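# Fish spanner from under battery guard, lay in tray

## Task

A spanner has ended up beneath the transparent cover over the UPS batteries. Retrieve it and set it down lying flat inside the tray. Although the breaker is off, the exposed terminals and the bar joining them are still energized. The job fails if the spanner bridges any two terminals or if any part of the robot contacts a terminal. The hook on the bench is insulated and may be used.

## Robot and tools

Robot: two arms, left_arm and right_arm, each ending in a two-finger gripper. In the scene frame the origin is at table-top height, midway between the nominal arm bases; +z is up, +x points out over the table, and left_arm sits on the +y side (image left and right do not follow these names). Calibrated bases: left_arm at (-0.048, +0.503, +0.015) m, quat_wxyz (+1.000, 0, 0, -0.022); right_arm at (-0.069, -0.333, +0.015) m, quat_wxyz (+1.000, 0, 0, +0.017). Hand poses, velocities and targets for an arm are reported in that arm's own base frame. Fixed cameras and the table use the scene frame. Printed positions can be a few cm off, worse at long reach.

Gripper geometry: fingers point along the gripper's +z and close along its x. end_effector_position is the point between the pads; fingertips reach 17.5 mm past it. A block juts about 10 cm toward the gripper's -y and rotates with it.

A row is 18 numbers, each in [-1, 1], always both arms: left dx, dy, dz, rx, ry, rz, gripper position, force_limit, speed, then the same nine for the right. dx..rz are offsets, not poses: measured from that arm's Hand target at the start of the action or move, along that arm's base axes. Scale: 1.0 = 0.6 m for dx, dy, dz and 180 degrees for rotation; rx, ry, rz form one rotation vector turning about the Hand target position. A translation longer than 1.0 is shortened. All six zero means 'go to the current Hand target'. Gripper numbers are absolute commands: position +1 = fully open (50 mm), about -0.65 = pads touching, -1 = close until stopped (use this to grip). force_limit: -1 about 20 N per pad, 0 about 102 N, +1 about 185 N (grip may end up to 15 N higher). speed: -1 = 20 mm/s, 0 = 85, +1 = 150. Both start at +1. A 0 is a real command, so to leave a gripper unchanged resend its previous three numbers; new force_limit or speed only apply after a position change of at least 0.01.

execute_actions(actions, cameras): actions is a list of actions; each action is up to 15 rows, one row per 1/30 s step; a short action repeats its last row. Every row of an action counts from the action's start pose, and each new action starts again from the current Hand target, so repeating an offset moves further. Images return only for an empty list or when cameras names them (["all"], [] or names).

move(target, speed, blend, stop_force, zero, blocking, cameras): straight-line paths toward one row, or a list of up to 15 rows, all offsets from the same starting Hand targets. speed in m/s, 0.002 to 3.6, default 0.25 (rotation up to twice that in rad/s); at most 10 s total. blend in m rounds corners in a list; 0 stops at each. stop_force in N, 3 to 120, ends an arm's path when its wrist sensor feels that push; not reliable for light loose objects or while the gripper rotates; leave it out when moving away from a contact. zero (only with stop_force) re-zeroes before the move. blocking=false returns after about 0.5 s while the move goes on (not with stop_force). Paths do not avoid obstacles or the other arm; avoid routing close past an arm's own base. Result adds a move: line, e.g. done, off_target, moving, held, fault, with limits=paced or limits=held.

wait(seconds 0 to 10), stop() brakes a running move, zoom_image(camera, region [x0, y0, x1, y1] in pixels, at most 504 by 504), zero_wrist_force(arm), finished_scene(scene = current scene number) ends the scene irreversibly; only call it once the spanner rests flat in the tray untouched.

Results: end_effector_position (m), end_effector_quat_wxyz, velocities; Hand target (last commanded pose after clipping; the hand often rests a little short, and any next command re-requests it); Joint velocities may read within noise; Tool commands; object_status 0 moving, 1 stopped while opening, 2 stopped while closing (gripping), 3 at requested position or pads met; position_measured in counts, opening about (250 - value) x 0.202 mm; Wrist force and Wrist torque in the end effector's axes plus a peak line; Joint torques, positive toward larger joint angles. Cameras: cam_high, cam_left_wrist, cam_right_wrist, each 896x504.

Cautions: orientation commands are clipped to 32 degrees from the measured orientation each step. Arms are stiff: a target even slightly beyond a firm contact can fault. Net outside force near 150 N (give or take 25) or contact torque at a joint limit (shoulder pan 112, shoulder lift 108, elbow 93.1, wrist 1 17.2, wrist 2 19.5, wrist 3 19.1 N m) stops the arm for 10 s; after such a stop release any grip holding it. Fast moves overshoot and hit harder. The clearance check may hold an arm near the other; never let arms or fingers press each other. Held loads, stretched arms or pushing toward unreachable poses heat motors: MOTOR HOT at 70 °C, brake stop at 85 °C. Objects may be nudged occasionally. Never let the spanner fall, leave the table, or touch two terminals at once; keep the robot clear of terminals and the link; prefer the insulated hook near them; move gently and release only when the part is still.

Each tool is called after "Call:" as a command line: name --argument value for each argument, lists and objects as JSON in quotes; but a table of rows of numbers goes row by row, as --pt "numbers of a row", without its own name.

## Session

Call:
execute_actions --actions '[]'

Scene clock: 0.00 s.
left_arm: end_effector_position=(+0.5982, -0.3834, +0.3248) position_measured=3 object_status=3 end_effector_quat_wxyz=(+0.049, +0.485, +0.866, -0.115) | right_arm: end_effector_position=(+0.0526, +0.4249, +0.3433) position_measured=3 object_status=3 end_effector_quat_wxyz=(-0.400, +0.276, +0.872, -0.054)
Joint positions: left_arm=[-0.682 -1.132 1.095 -1.672 -1.781 -1.246] | right_arm=[4.455 -1.461 -1.828 -1.516 2.397 0.315]
Joint velocities: within noise
Joint torques (N m): no reading
Wrist force (N): no reading
Wrist torque (N m): no reading
Wrist force, peak (N): no reading
Hand target: left_arm +0.5982, -0.3834, +0.3248; +0.049, +0.485, +0.866, -0.115 | right_arm +0.0526, +0.4249, +0.3433; -0.400, +0.276, +0.872, -0.054
Tool commands: left_gripper/position=+1.0 left_gripper/force_limit=+1.0 left_gripper/speed=+1.0 right_gripper/position=+1.0 right_gripper/force_limit=+1.0 right_gripper/speed=+1.0

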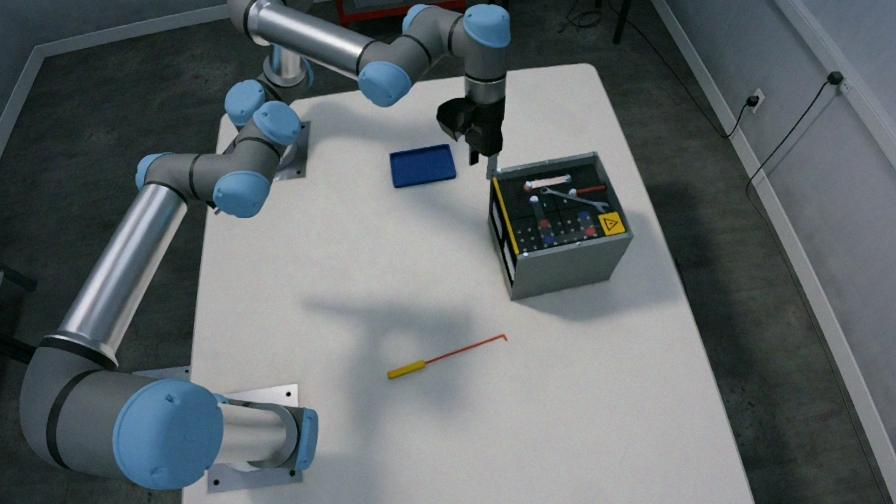

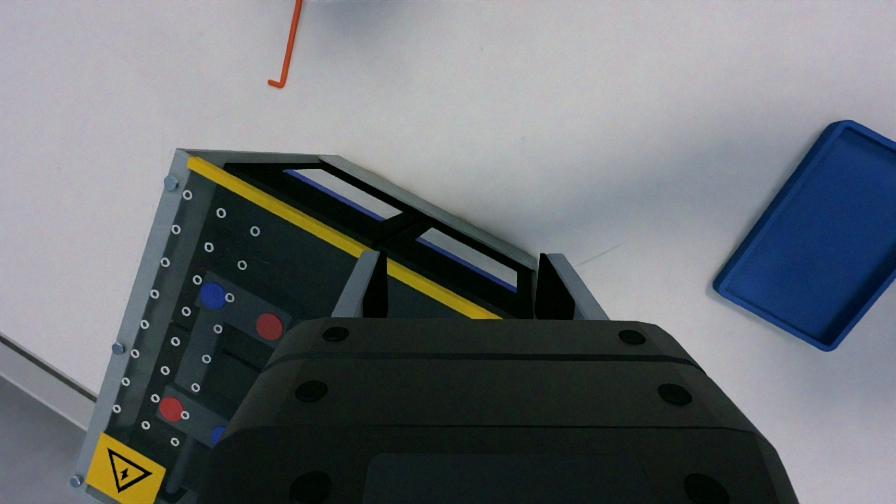

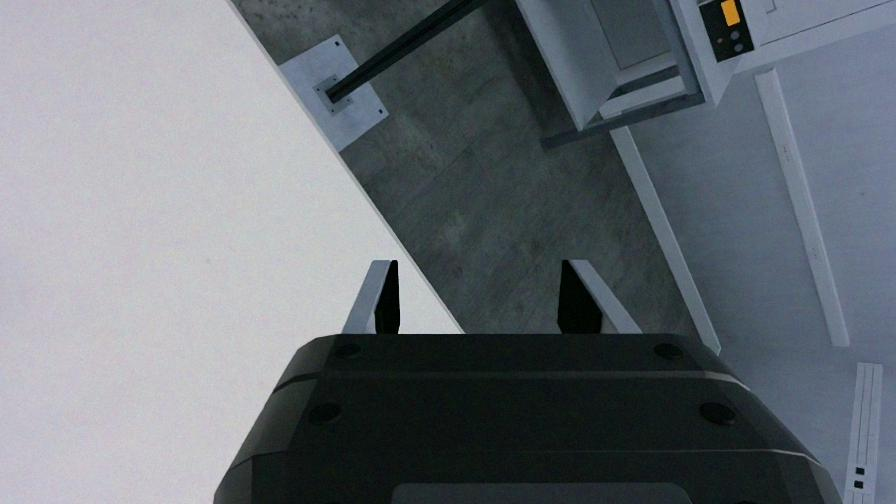

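Call:
zoom_image --camera "cam_high" --region '[470, 140, 650, 310]'

Call:
zoom_image --camera "cam_left_wrist" --region '[50, 130, 554, 504]'

Call:
zoom_image --camera "cam_high" --region '[370, 310, 530, 400]'

Scaled by 2.800.

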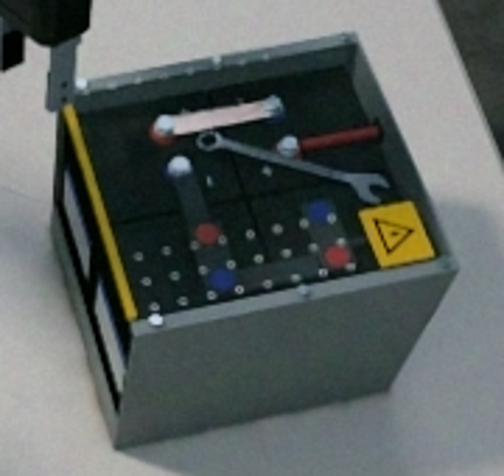

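Scaled by 1.000.

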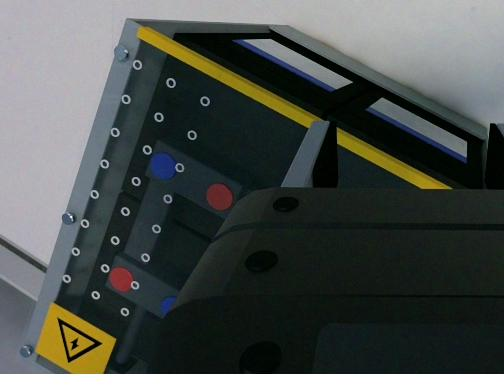

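Scaled by 3.150.

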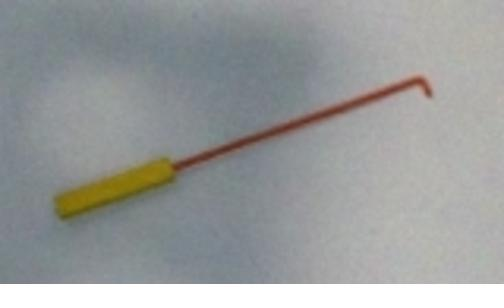

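Call:
move --target '[0.25,0.1,0.25,0.078,-0.009,0,1,1,1, 0.3,-0.1,0.1,0,0,0,1,1,1]' --speed 0.4 --cameras '["all"]'

Scene clock: 2.33 s.
left_arm: end_effector_position=(+0.7472, -0.3230, +0.4739) position_measured=3 object_status=3 end_effector_quat_wxyz=(+0.160, +0.482, +0.861, +0.010) | right_arm: end_effector_position=(+0.2326, +0.3649, +0.4033) position_measured=3 object_status=3 end_effector_quat_wxyz=(-0.400, +0.276, +0.872, -0.054)
Joint positions: left_arm=[-0.587 -0.716 0.035 -1.208 -1.527 -1.13] | right_arm=[4.061 -1.665 -1.381 -2.133 2.285 -0.216]
Joint torques (N m): left_arm=[-12.5 -32.82 -40.93 -7.33 1.62 1.5] | right_arm=[-11.14 17.22 41.04 0.15 -1.23 -1.45]
Wrist force (N): left_arm=[0.7 -0.3 -0.2] | right_arm=[-0.1 -0.3 0.0]
Wrist torque (N m): left_arm=[0.03 -0.11 -0.01] | right_arm=[-0.01 0.02 0.13]
Wrist force, peak (N): left_arm=[1.2 2.1 -3.8] | right_arm=[-3.8 -1.7 -3.6]
Hand target: left_arm +0.7482, -0.3234, +0.4748; +0.002, +0.489, +0.872, -0.002 | right_arm +0.2326, +0.3649, +0.4033; -0.400, +0.276, +0.872, -0.054
Off the commanded pose: left_arm 0.001 m, 18 deg | right_arm 0.000 m, 0 deg.
elbow stopped short (left arm): the move would have taken joint 3 (elbow) straighter than the controller allows.
move: off_target (left_arm)

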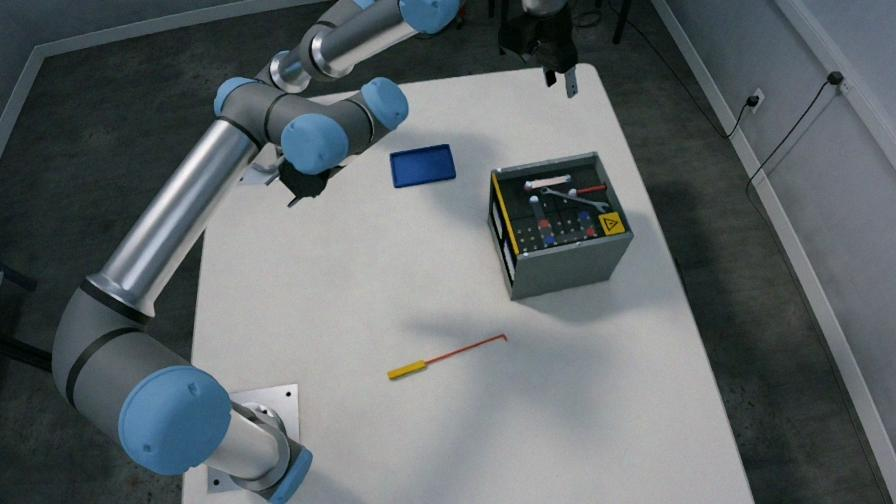

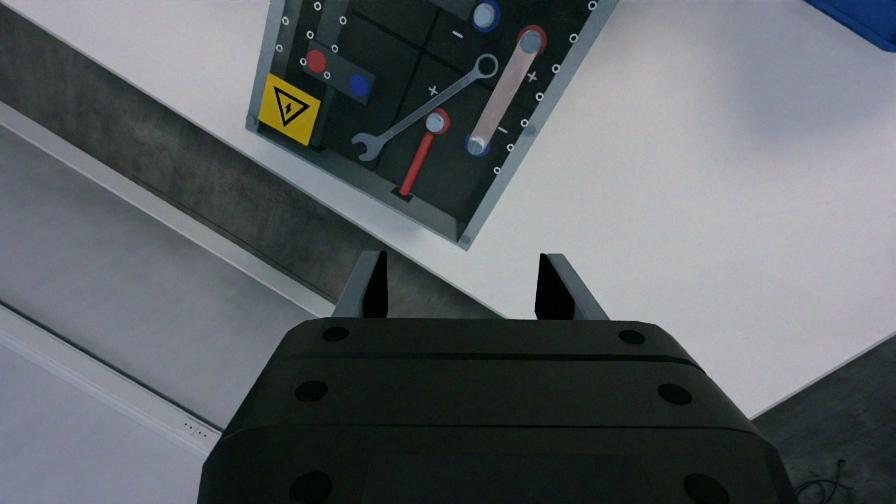

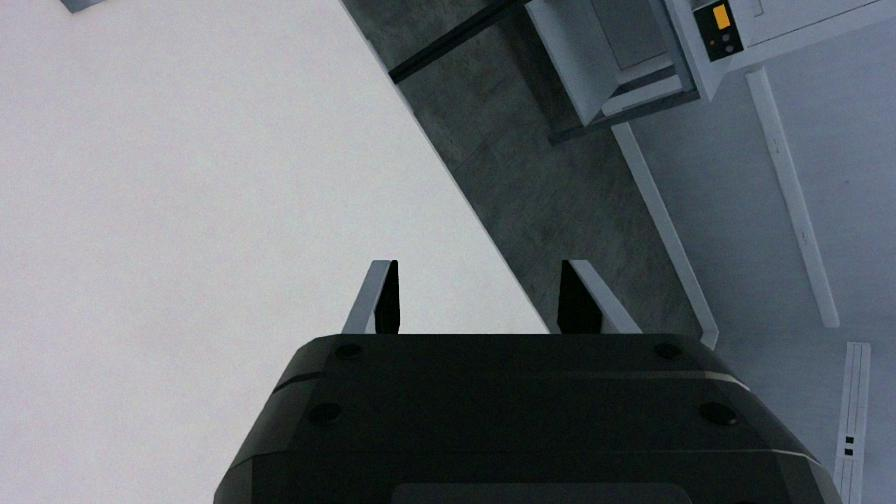

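Call:
move --target '[-0.15,-0.15,0.0,0,0,0,1,1,1, 0,0,0,0,0,0,1,1,1]' --speed 0.4 --cameras '["cam_left_wrist","cam_high"]'

Scene clock: 3.57 s.
left_arm: end_effector_position=(+0.6573, -0.4128, +0.4739) position_measured=3 object_status=3 end_effector_quat_wxyz=(+0.108, +0.486, +0.867, -0.011) | right_arm: end_effector_position=(+0.2326, +0.3649, +0.4033) position_measured=3 object_status=3 end_effector_quat_wxyz=(-0.400, +0.276, +0.872, -0.054)
Joint positions: left_arm=[-0.743 -0.744 0.035 -1.078 -1.542 -1.289] | right_arm=[4.061 -1.665 -1.381 -2.134 2.285 -0.216]
Joint torques (N m): left_arm=[-6.01 -72.66 -38.02 -0.3 -1.3 -1.71] | right_arm=[-10.79 16.72 42.03 0.15 -1.12 -1.61]
Wrist force (N): left_arm=[0.1 -0.2 0.1] | right_arm=[-0.4 -0.1 0.1]
Wrist torque (N m): left_arm=[-0.02 -0.02 0.08] | right_arm=[0.02 0.06 0.13]
Wrist force, peak (N): left_arm=[-3.6 -11.1 0.1] | right_arm=[-0.5 -0.4 0.3]
Hand target: left_arm +0.6582, -0.4134, +0.4748; +0.002, +0.489, +0.872, -0.002 | right_arm +0.2326, +0.3649, +0.4033; -0.400, +0.276, +0.872, -0.054
Off the commanded pose: left_arm 0.001 m, 12 deg | right_arm 0.000 m, 0 deg.
elbow stopped short (left arm): the move would have taken joint 3 (elbow) straighter than the controller allows.
move: off_target (left_arm)
Images, in order (width x height): cam_high 896x504, cam_left_wrist 896x504.

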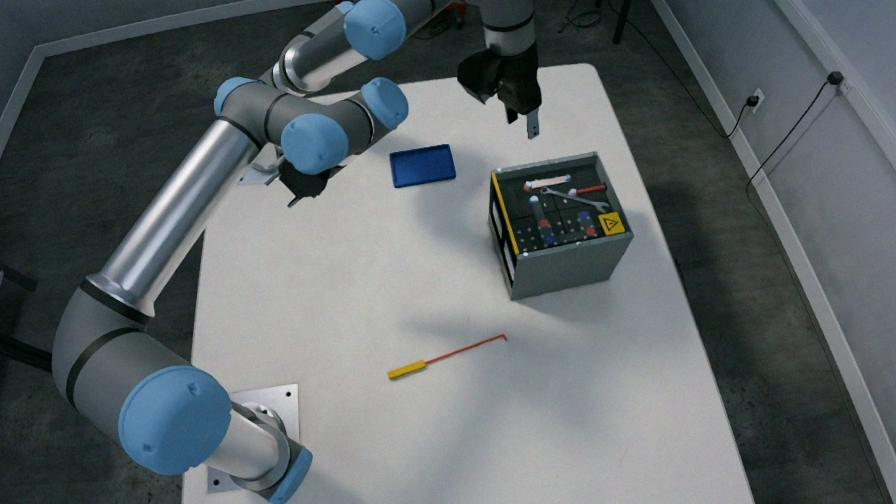

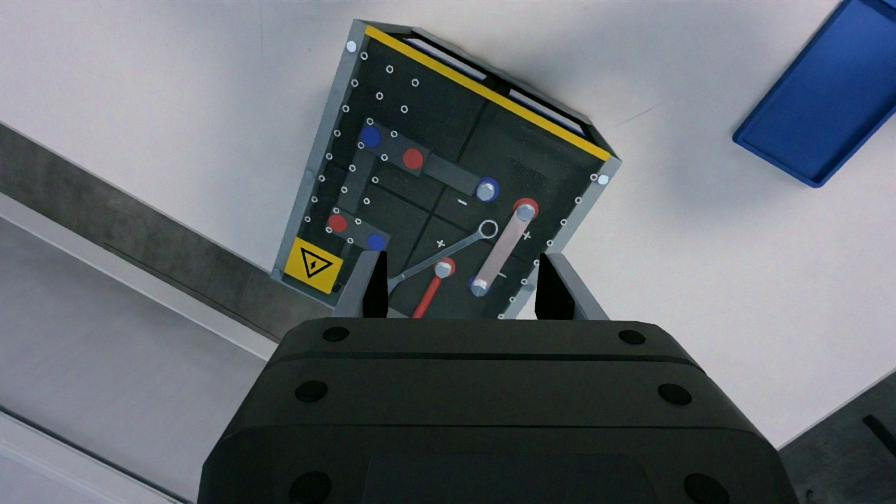

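Call:
zoom_image --camera "cam_left_wrist" --region '[250, 10, 640, 320]'

Scaled by 1.292.

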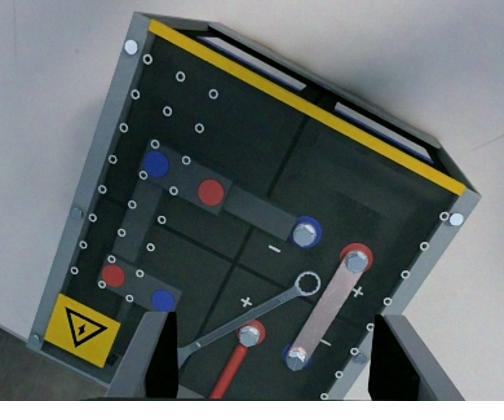

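Call:
zoom_image --camera "cam_left_wrist" --region '[400, 20, 640, 180]'

Call:
zoom_image --camera "cam_left_wrist" --region '[380, 160, 620, 320]'

Call:
zoom_image --camera "cam_left_wrist" --region '[260, 20, 460, 160]'

Call:
zoom_image --camera "cam_left_wrist" --region '[260, 160, 460, 300]'

Scaled by 2.100.

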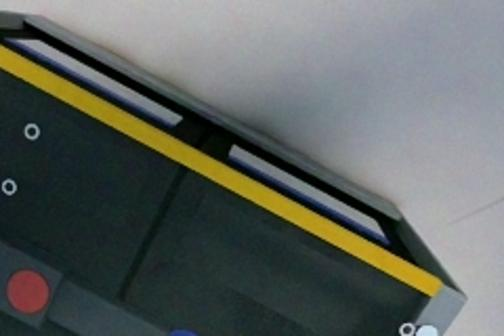

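Scaled by 2.100.

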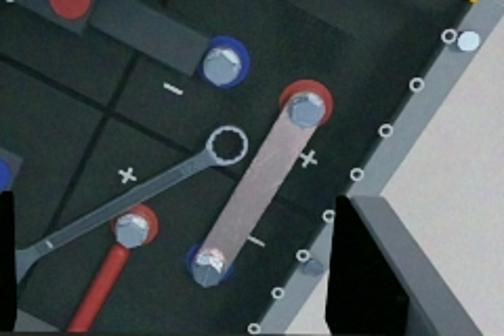

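Scaled by 2.520.

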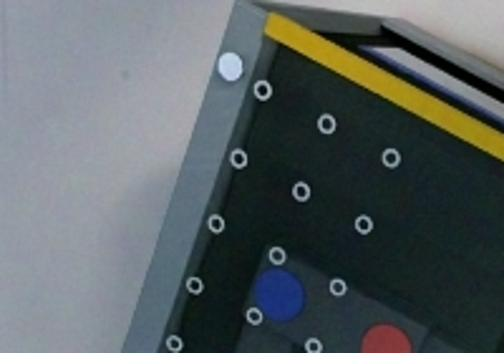

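Scaled by 2.520.

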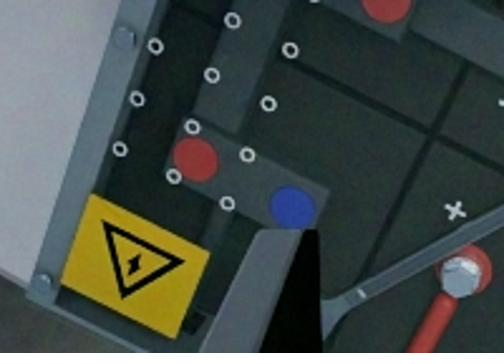

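Call:
move --target '[-0.613,0.037,-0.29,-0.42,-0.118,0.728,1,1,1, 0.28,-0.36,-0.09,0.256,-0.195,0.647,1,1,1]' --speed 0.5 --cameras '["all"]'

Scene clock: 9.23 s.
left_arm: end_effector_position=(+0.2904, -0.3912, +0.3008) position_measured=3 object_status=3 end_effector_quat_wxyz=(-0.355, +0.613, -0.612, +0.353) | right_arm: end_effector_position=(+0.4006, +0.1489, +0.3493) position_measured=3 object_status=3 end_effector_quat_wxyz=(+0.000, +0.707, -0.707, -0.001)
Joint positions: left_arm=[-1.746 -1.796 2.099 -1.574 -0.55 -5.057] | right_arm=[3.814 -1.371 -1.696 -1.646 1.572 -2.468]
Joint torques (N m): left_arm=[8.94 -3.24 -45.74 0.35 0.12 -1.74] | right_arm=[-12.51 31.65 13.03 5.5 2.49 -1.75]
Wrist force (N): left_arm=[1.1 0.4 2.2] | right_arm=[-1.2 1.5 -0.1]
Wrist torque (N m): left_arm=[-0.14 -0.19 0.01] | right_arm=[0.28 -0.13 0.09]
Wrist force, peak (N): left_arm=[-0.2 2.7 2.9] | right_arm=[-1.4 1.7 -0.3]
Hand target: left_arm +0.2904, -0.3912, +0.3008; -0.355, +0.613, -0.612, +0.352 | right_arm +0.4006, +0.1489, +0.3493; +0.000, +0.707, -0.707, -0.001
Off the commanded pose: left_arm 0.000 m, 0 deg | right_arm 0.000 m, 0 deg.
move: done

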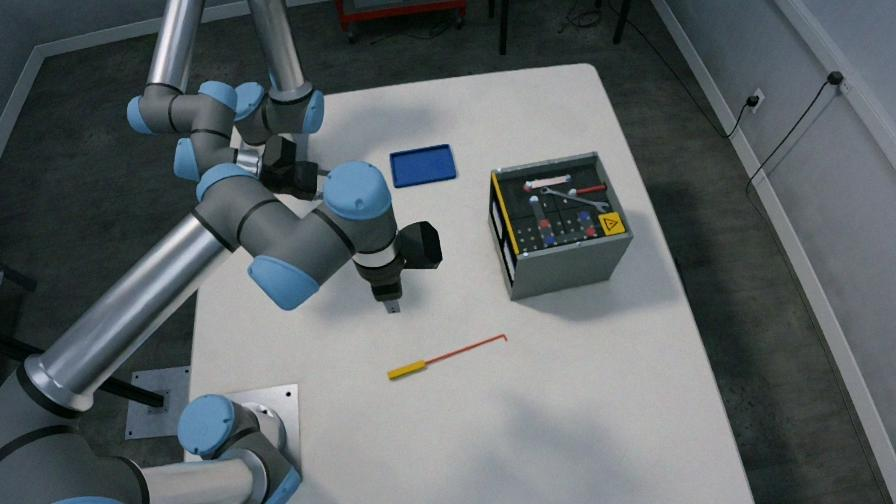

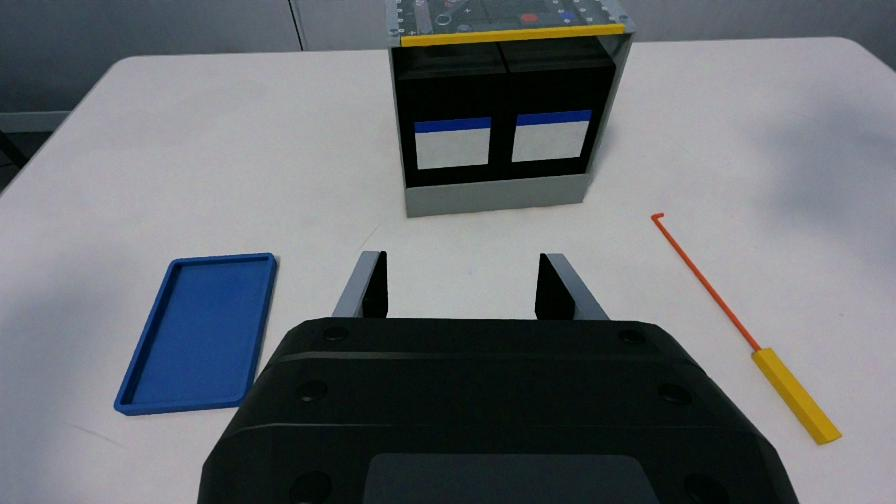

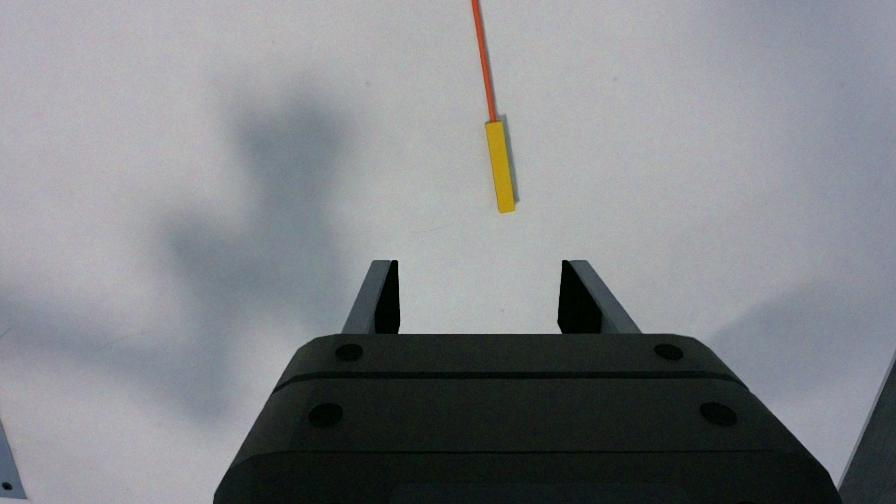

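Call:
zoom_image --camera "cam_left_wrist" --region '[380, 0, 640, 120]'

Call:
zoom_image --camera "cam_left_wrist" --region '[620, 200, 860, 460]'

Scaled by 1.938.

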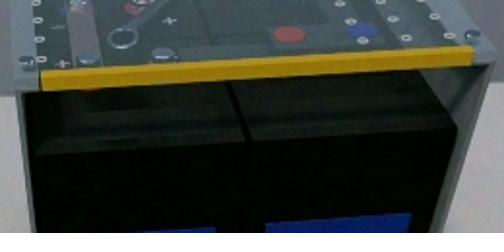

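Scaled by 1.938.

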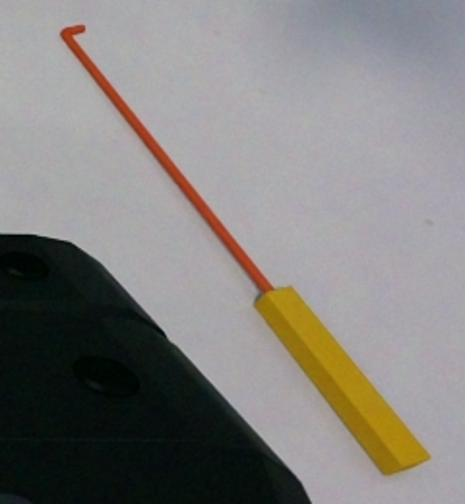

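Call:
move --target '[0,0,0,0,0,0,1,1,1, 0,0,-0.25,0,0,0,1,1,1]' --speed 0.4 --cameras '["cam_right_wrist","cam_high"]'

Scene clock: 10.77 s.
left_arm: end_effector_position=(+0.2904, -0.3912, +0.3008) position_measured=3 object_status=3 end_effector_quat_wxyz=(-0.355, +0.613, -0.612, +0.352) | right_arm: end_effector_position=(+0.4006, +0.1489, +0.1993) position_measured=3 object_status=3 end_effector_quat_wxyz=(+0.000, +0.707, -0.707, -0.001)
Joint positions: left_arm=[-1.746 -1.796 2.099 -1.574 -0.55 -5.058] | right_arm=[3.814 -1.416 -2.047 -1.25 1.572 -2.468]
Joint torques (N m): left_arm=[5.48 -2.43 -45.89 0.31 0.26 -1.48] | right_arm=[-9.17 8.1 10.85 5.8 -2.27 -1.42]
Wrist force (N): left_arm=[1.1 0.2 2.5] | right_arm=[-1.3 1.7 -0.3]
Wrist torque (N m): left_arm=[-0.18 -0.18 0.01] | right_arm=[0.32 -0.11 0.11]
Wrist force, peak (N): left_arm=[1.2 0.6 2.8] | right_arm=[-1.0 1.3 -2.9]
Hand target: left_arm +0.2904, -0.3912, +0.3008; -0.355, +0.613, -0.612, +0.352 | right_arm +0.4006, +0.1489, +0.1993; +0.000, +0.707, -0.707, -0.001
Off the commanded pose: left_arm 0.000 m, 0 deg | right_arm 0.000 m, 0 deg.
move: done
Images, in order (width x height): cam_high 896x504, cam_right_wrist 896x504.

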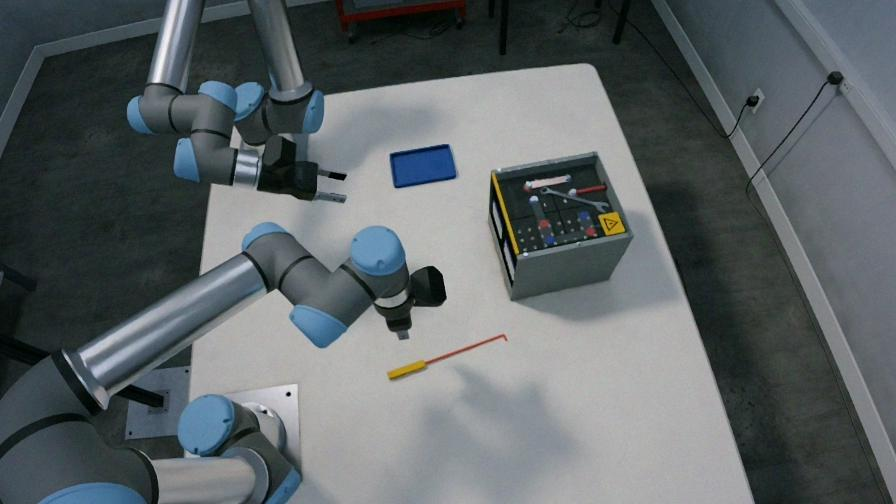

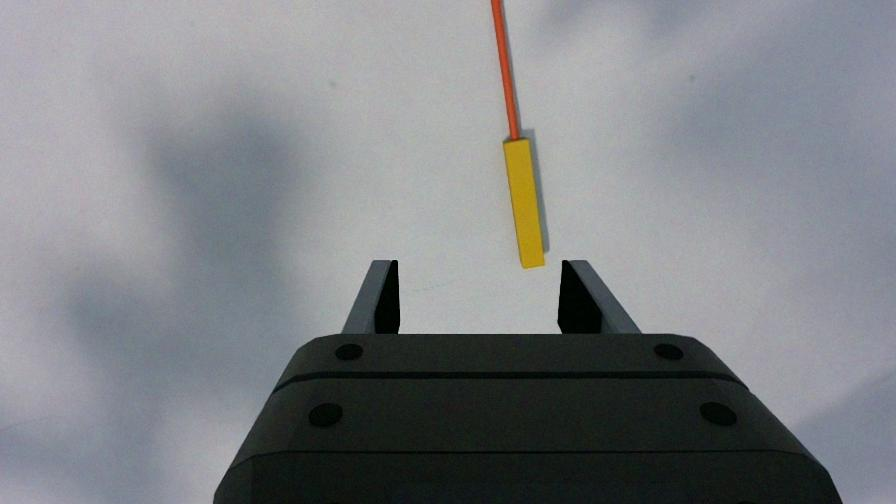

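Call:
move --target '[0,0,0,0,0,0,1,1,1, -0.0293,-0.06,-0.2,0,0,0.05,1,1,1]' --speed 0.3 --cameras '["cam_right_wrist","cam_left_wrist"]'

Scene clock: 12.43 s.
left_arm: end_effector_position=(+0.2904, -0.3912, +0.3008) position_measured=3 object_status=3 end_effector_quat_wxyz=(-0.355, +0.613, -0.612, +0.352) | right_arm: end_effector_position=(+0.3830, +0.1129, +0.0793) position_measured=3 object_status=3 end_effector_quat_wxyz=(+0.000, +0.760, -0.650, +0.000)
Joint positions: left_arm=[-1.746 -1.796 2.099 -1.574 -0.55 -5.058] | right_arm=[3.768 -1.508 -2.319 -0.886 1.572 -2.672]
Joint torques (N m): left_arm=[0.43 -1.96 -44.28 0.17 0.23 -1.62] | right_arm=[-11.16 8.87 7.99 5.85 2.25 -1.53]
Wrist force (N): left_arm=[1.1 0.2 2.7] | right_arm=[-0.9 1.6 0.0]
Wrist torque (N m): left_arm=[-0.16 -0.18 0.02] | right_arm=[0.26 -0.17 0.08]
Wrist force, peak (N): left_arm=[1.4 0.3 2.8] | right_arm=[-2.0 1.2 -2.5]
Hand target: left_arm +0.2904, -0.3912, +0.3008; -0.355, +0.613, -0.612, +0.352 | right_arm +0.3830, +0.1129, +0.0793; +0.000, +0.760, -0.650, +0.000
Off the commanded pose: left_arm 0.000 m, 0 deg | right_arm 0.000 m, 0 deg.
move: done
Images, in order (width x height): cam_left_wrist 896x504, cam_right_wrist 896x504.

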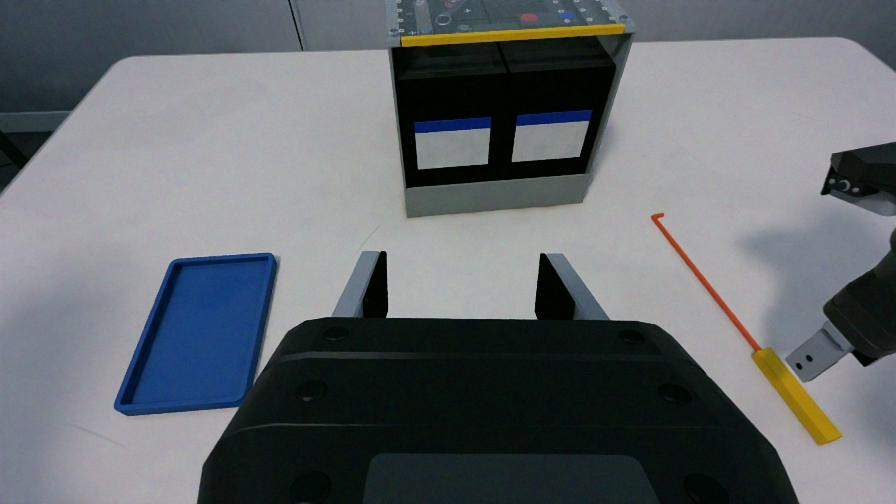

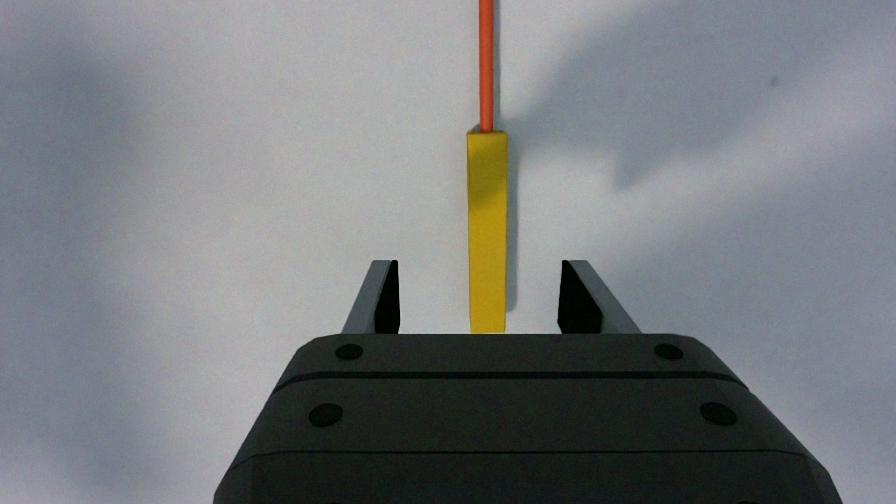

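Call:
move --target '[0,0,0,0,0,0,1,1,1, 0,0,-0.122,0,0,0,1,1,1]' --speed 0.08 --stop_force 8 --cameras '["cam_right_wrist","cam_left_wrist"]'

Scene clock: 14.80 s.
left_arm: end_effector_position=(+0.2904, -0.3912, +0.3008) position_measured=3 object_status=3 end_effector_quat_wxyz=(-0.355, +0.613, -0.612, +0.352) | right_arm: end_effector_position=(+0.3827, +0.1128, +0.0077) position_measured=3 object_status=3 end_effector_quat_wxyz=(+0.001, +0.760, -0.650, -0.001)
Joint positions: left_arm=[-1.746 -1.796 2.099 -1.574 -0.55 -5.058] | right_arm=[3.768 -1.682 -2.405 -0.627 1.572 -2.671]
Joint torques (N m): left_arm=[-7.06 -2.93 -45.18 0.31 0.28 -1.56] | right_arm=[-2.87 37.47 28.16 1.41 0.32 1.5]
Wrist force (N): left_arm=[1.0 0.4 2.3] | right_arm=[-1.3 1.3 -1.0]
Wrist torque (N m): left_arm=[-0.13 -0.17 0.02] | right_arm=[0.25 -0.18 0.10]
Wrist force, peak (N): left_arm=[1.3 0.4 2.8] | right_arm=[2.5 5.0 -26.9]
Hand target: left_arm +0.2904, -0.3912, +0.3008; -0.355, +0.613, -0.612, +0.352 | right_arm +0.3827, +0.1128, +0.0077; +0.001, +0.760, -0.650, -0.001 (not the last commanded pose)
Off the commanded pose: left_arm 0.000 m, 0 deg | right_arm 0.002 m, 0 deg.
move: contact (right_arm)
Images, in order (width x height): cam_left_wrist 896x504, cam_right_wrist 896x504.

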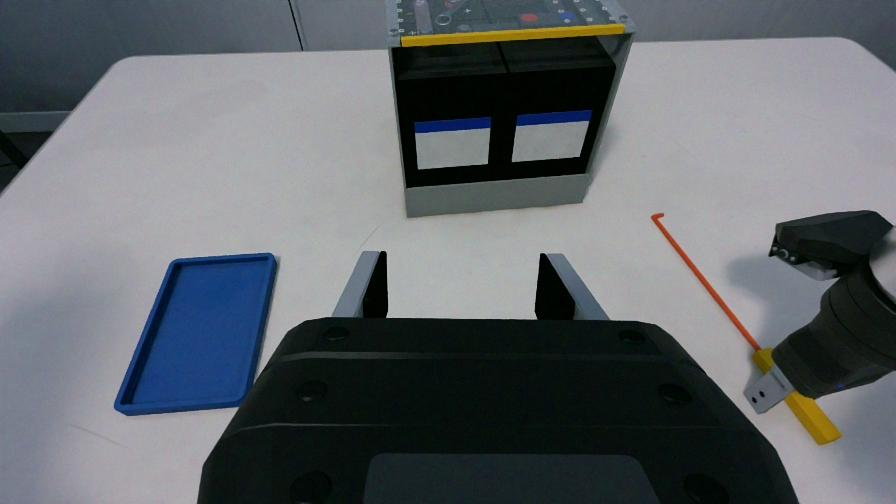

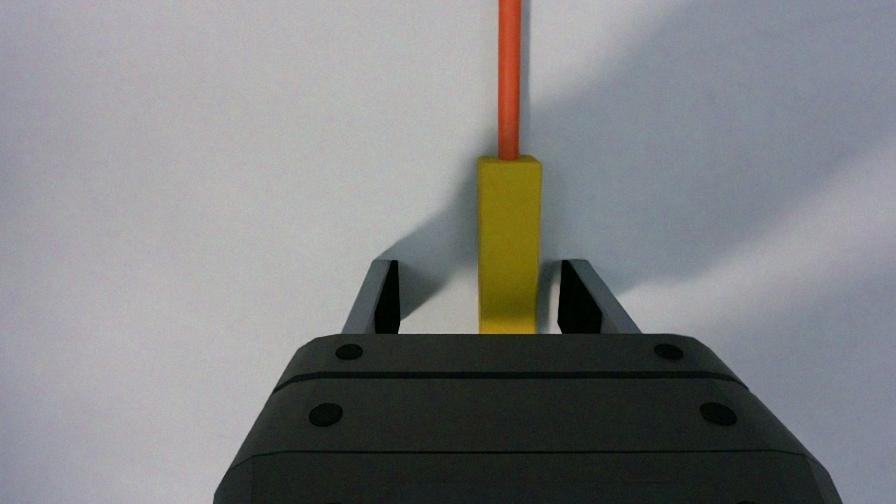

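Call:
move --pt "0 0 0 0 0 0 1 1 1 0.0017 -0.0107 0.004 0 0 0 1 1 1" --pt "0 0 0 0 0 0 1 1 1 0.0017 -0.0107 0.004 0 0 0 -1 -0.3 -0.3" --pt "0 0 0 0 0 0 1 1 1 0.0017 -0.0107 0.15 0 0 0 -1 -0.3 -0.3" --speed 0.2 --cameras '["cam_right_wrist","cam_left_wrist"]'

Scene clock: 17.53 s.
left_arm: end_effector_position=(+0.2904, -0.3912, +0.3008) position_measured=3 object_status=3 end_effector_quat_wxyz=(-0.355, +0.613, -0.612, +0.352) | right_arm: end_effector_position=(+0.3838, +0.1064, +0.0977) position_measured=175 object_status=2 end_effector_quat_wxyz=(+0.001, +0.760, -0.650, -0.001)
Joint positions: left_arm=[-1.746 -1.796 2.099 -1.574 -0.55 -5.058] | right_arm=[3.753 -1.47 -2.293 -0.95 1.572 -2.687]
Joint torques (N m): left_arm=[-9.65 -2.27 -45.68 0.22 0.29 -1.64] | right_arm=[9.6 32.4 36.32 1.13 1.27 1.36]
Wrist force (N): left_arm=[1.1 0.3 2.4] | right_arm=[-1.0 1.8 0.4]
Wrist torque (N m): left_arm=[-0.16 -0.19 0.02] | right_arm=[0.28 -0.18 0.08]
Wrist force, peak (N): left_arm=[1.0 0.3 2.8] | right_arm=[-1.1 1.9 2.1]
Hand target: left_arm +0.2904, -0.3912, +0.3008; -0.355, +0.613, -0.612, +0.352 | right_arm +0.3838, +0.1064, +0.0977; +0.001, +0.760, -0.650, -0.001
Off the commanded pose: left_arm 0.000 m, 0 deg | right_arm 0.000 m, 0 deg.
move: done
Images, in order (width x height): cam_left_wrist 896x504, cam_right_wrist 896x504.

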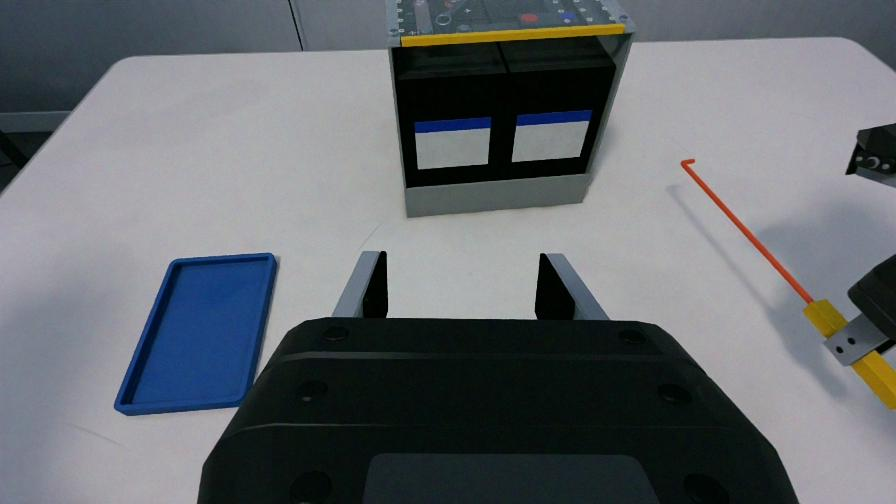

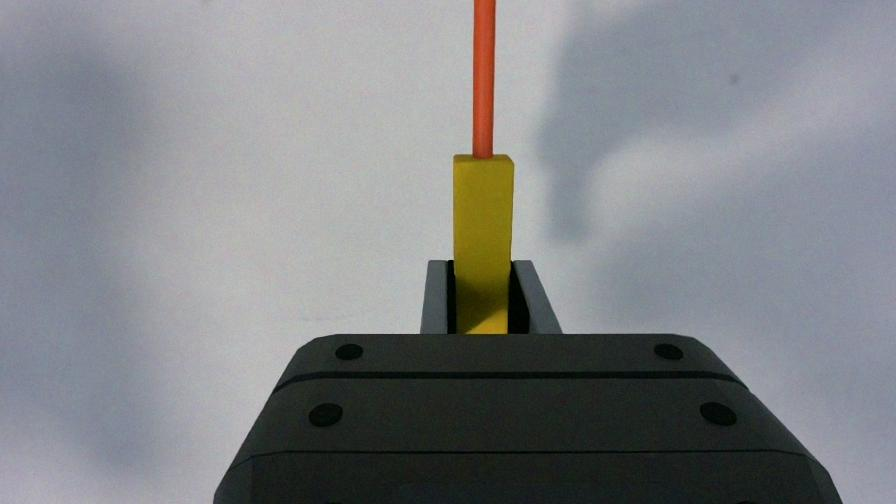

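Call:
move --pt "0.38 0.08 0.16 0.096 0.097 -0.237 1 1 1 0 0.04 0.1 0.25 0.02 -0.02 -1 -0.3 -0.3" --pt "0.773 0.102 0.005 0.192 0.194 -0.473 1 1 1 0.0 0.08 0.17 0.499 0.039 -0.039 -1 -0.3 -0.3" --speed 0.4 --blend 0.08 --cameras '["all"]'

Scene clock: 24.70 s.
left_arm: end_effector_position=(+0.7542, -0.3300, +0.3038) position_measured=3 object_status=3 end_effector_quat_wxyz=(+0.000, +0.000, +0.991, -0.136) | right_arm: end_effector_position=(+0.3838, +0.1535, +0.1997) position_measured=175 object_status=2 end_effector_quat_wxyz=(-0.479, +0.520, -0.486, -0.513)
Joint positions: left_arm=[-0.5 -0.773 0.566 -1.496 -1.809 -2.087] | right_arm=[3.213 -1.979 -2.404 -0.11 3.128 -2.922]
Joint torques (N m): left_arm=[8.38 -33.91 -47.71 -0.32 -2.04 1.54] | right_arm=[9.69 15.72 21.34 6.17 -0.25 1.9]
Wrist force (N): left_arm=[-0.2 0.0 -0.1] | right_arm=[-1.0 7.5 -0.8]
Wrist torque (N m): left_arm=[-0.06 0.02 -0.04] | right_arm=[1.19 -0.57 -0.07]
Wrist force, peak (N): left_arm=[2.4 3.8 -1.3] | right_arm=[-0.5 7.8 -0.9]
Hand target: left_arm +0.7542, -0.3300, +0.3038; +0.000, +0.000, +0.991, -0.136 | right_arm +0.3838, +0.1544, +0.1997; -0.500, +0.500, -0.499, -0.500
Off the commanded pose: left_arm 0.000 m, 0 deg | right_arm 0.001 m, 4 deg.
move: off_target (right_arm)

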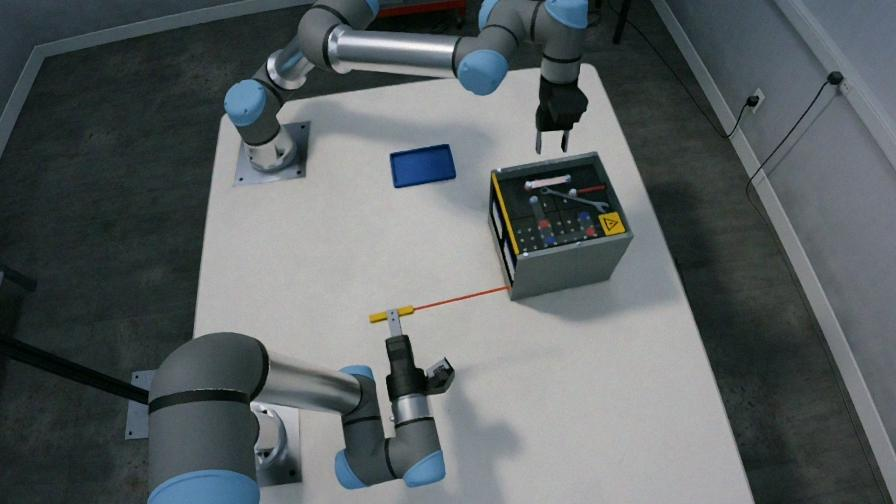

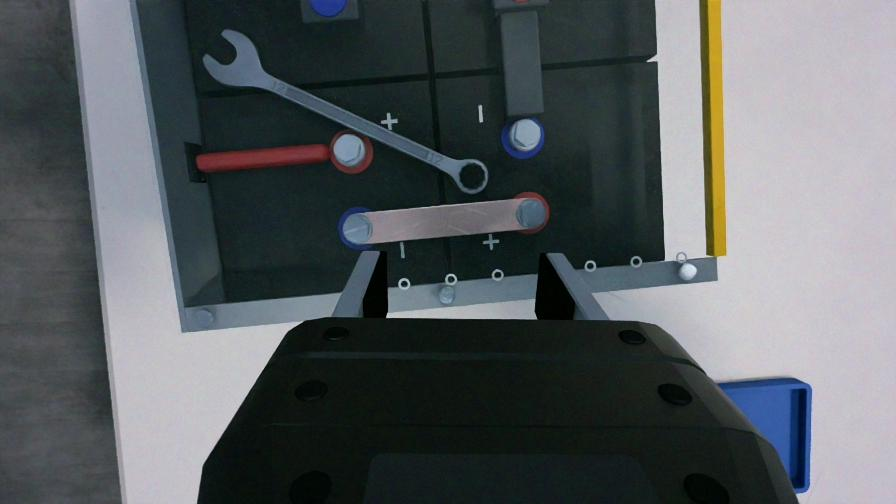

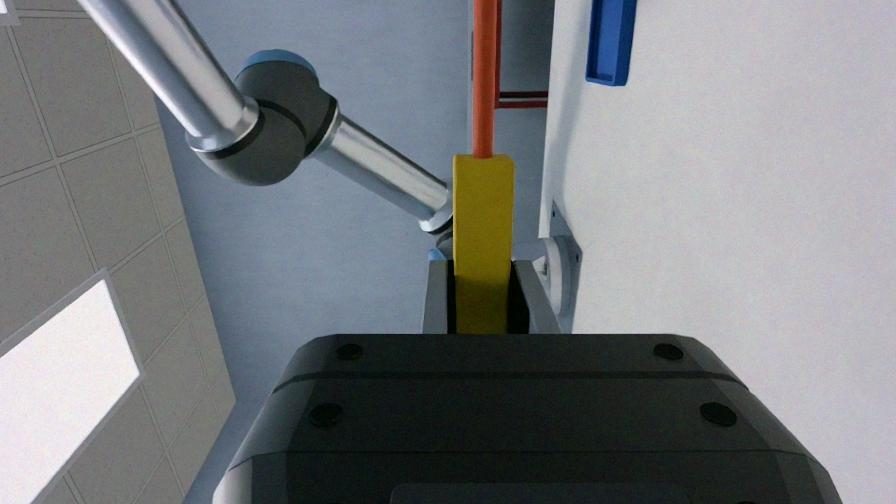

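Call:
zoom_image --camera "cam_left_wrist" --region '[180, 0, 400, 140]'

Call:
zoom_image --camera "cam_left_wrist" --region '[400, 90, 600, 260]'

Scaled by 2.291.

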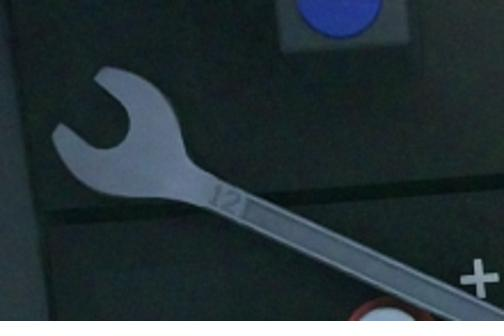

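Scaled by 2.520.

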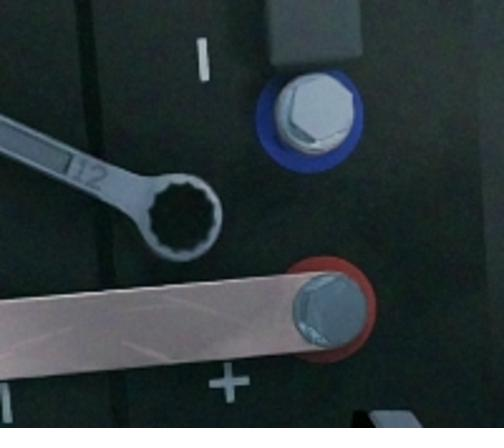

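Call:
move --target '[0,0,0,0,0,0,1,1,1, 0.033,0.383,-0.047,-0.083,0,0,-1,-0.3,-0.3]' --speed 0.2 --cameras '["cam_high","cam_left_wrist"]'

Scene clock: 29.57 s.
left_arm: end_effector_position=(+0.7542, -0.3300, +0.3038) position_measured=3 object_status=3 end_effector_quat_wxyz=(+0.000, +0.000, +0.991, -0.136) | right_arm: end_effector_position=(+0.4036, +0.3841, +0.1715) position_measured=175 object_status=2 end_effector_quat_wxyz=(-0.431, +0.561, -0.560, -0.431)
Joint positions: left_arm=[-0.5 -0.773 0.565 -1.496 -1.809 -2.087] | right_arm=[3.78 -2.153 -2.222 0.813 2.461 -1.906]
Joint torques (N m): left_arm=[8.59 -34.53 -46.87 -0.47 -2.04 1.7] | right_arm=[11.71 23.61 23.3 5.47 -1.66 1.49]
Wrist force (N): left_arm=[-0.3 -0.1 0.6] | right_arm=[-1.4 6.9 -1.1]
Wrist torque (N m): left_arm=[-0.07 0.04 -0.04] | right_arm=[1.10 -0.50 -0.05]
Wrist force, peak (N): left_arm=[-0.1 -0.2 0.7] | right_arm=[-0.9 7.9 -6.0]
Hand target: left_arm +0.7542, -0.3300, +0.3038; +0.000, +0.000, +0.991, -0.136 | right_arm +0.4036, +0.3842, +0.1715; -0.431, +0.561, -0.560, -0.431
Off the commanded pose: left_arm 0.000 m, 0 deg | right_arm 0.000 m, 0 deg.
move: done
Images, in order (width x height): cam_high 896x504, cam_left_wrist 896x504.

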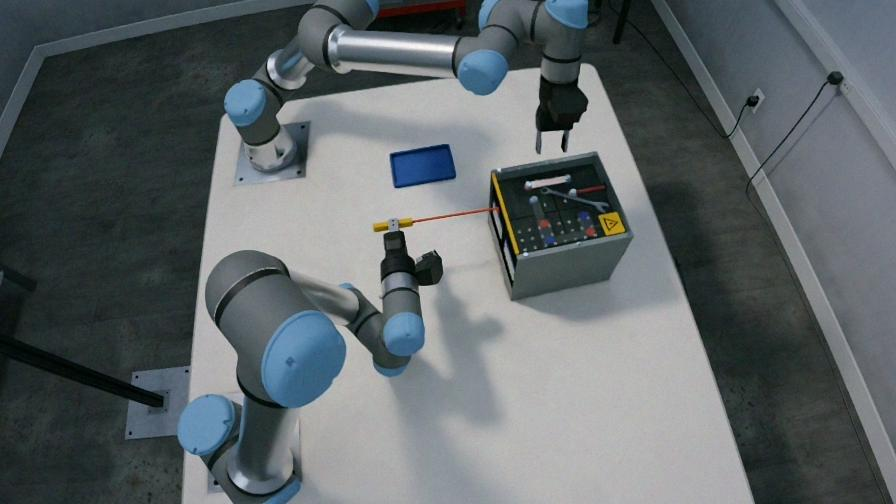

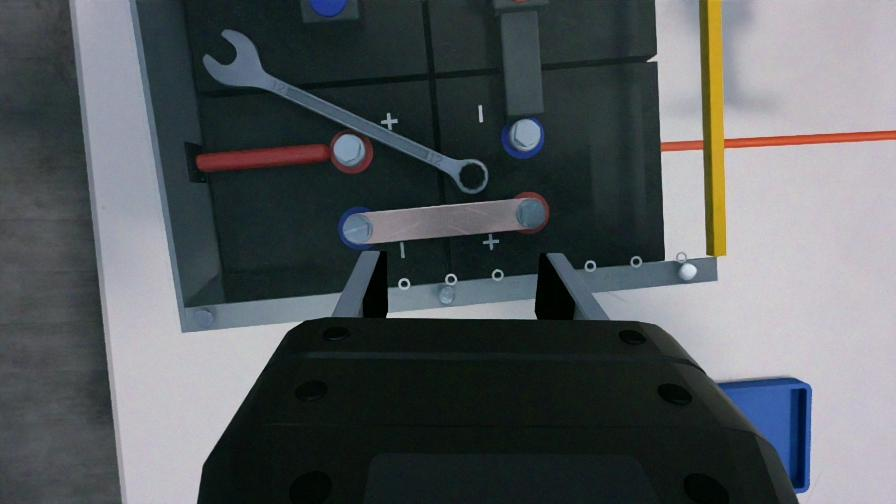

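Call:
zoom_image --camera "cam_left_wrist" --region '[600, 60, 800, 200]'

Call:
zoom_image --camera "cam_high" --region '[360, 150, 560, 290]'

Scaled by 2.520.

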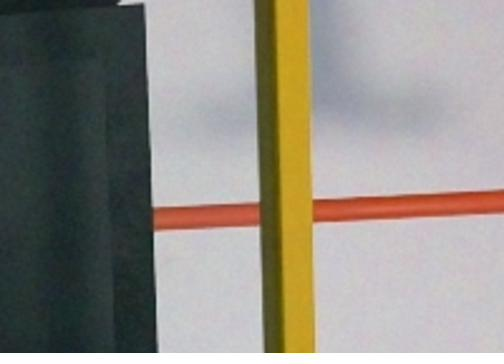

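Scaled by 2.520.

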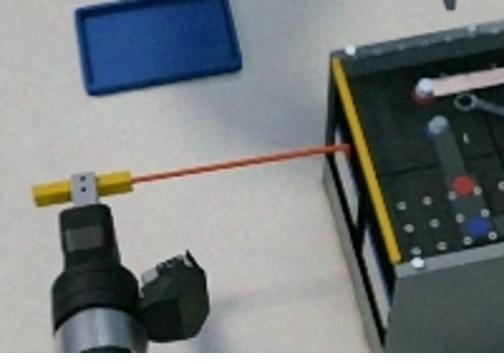

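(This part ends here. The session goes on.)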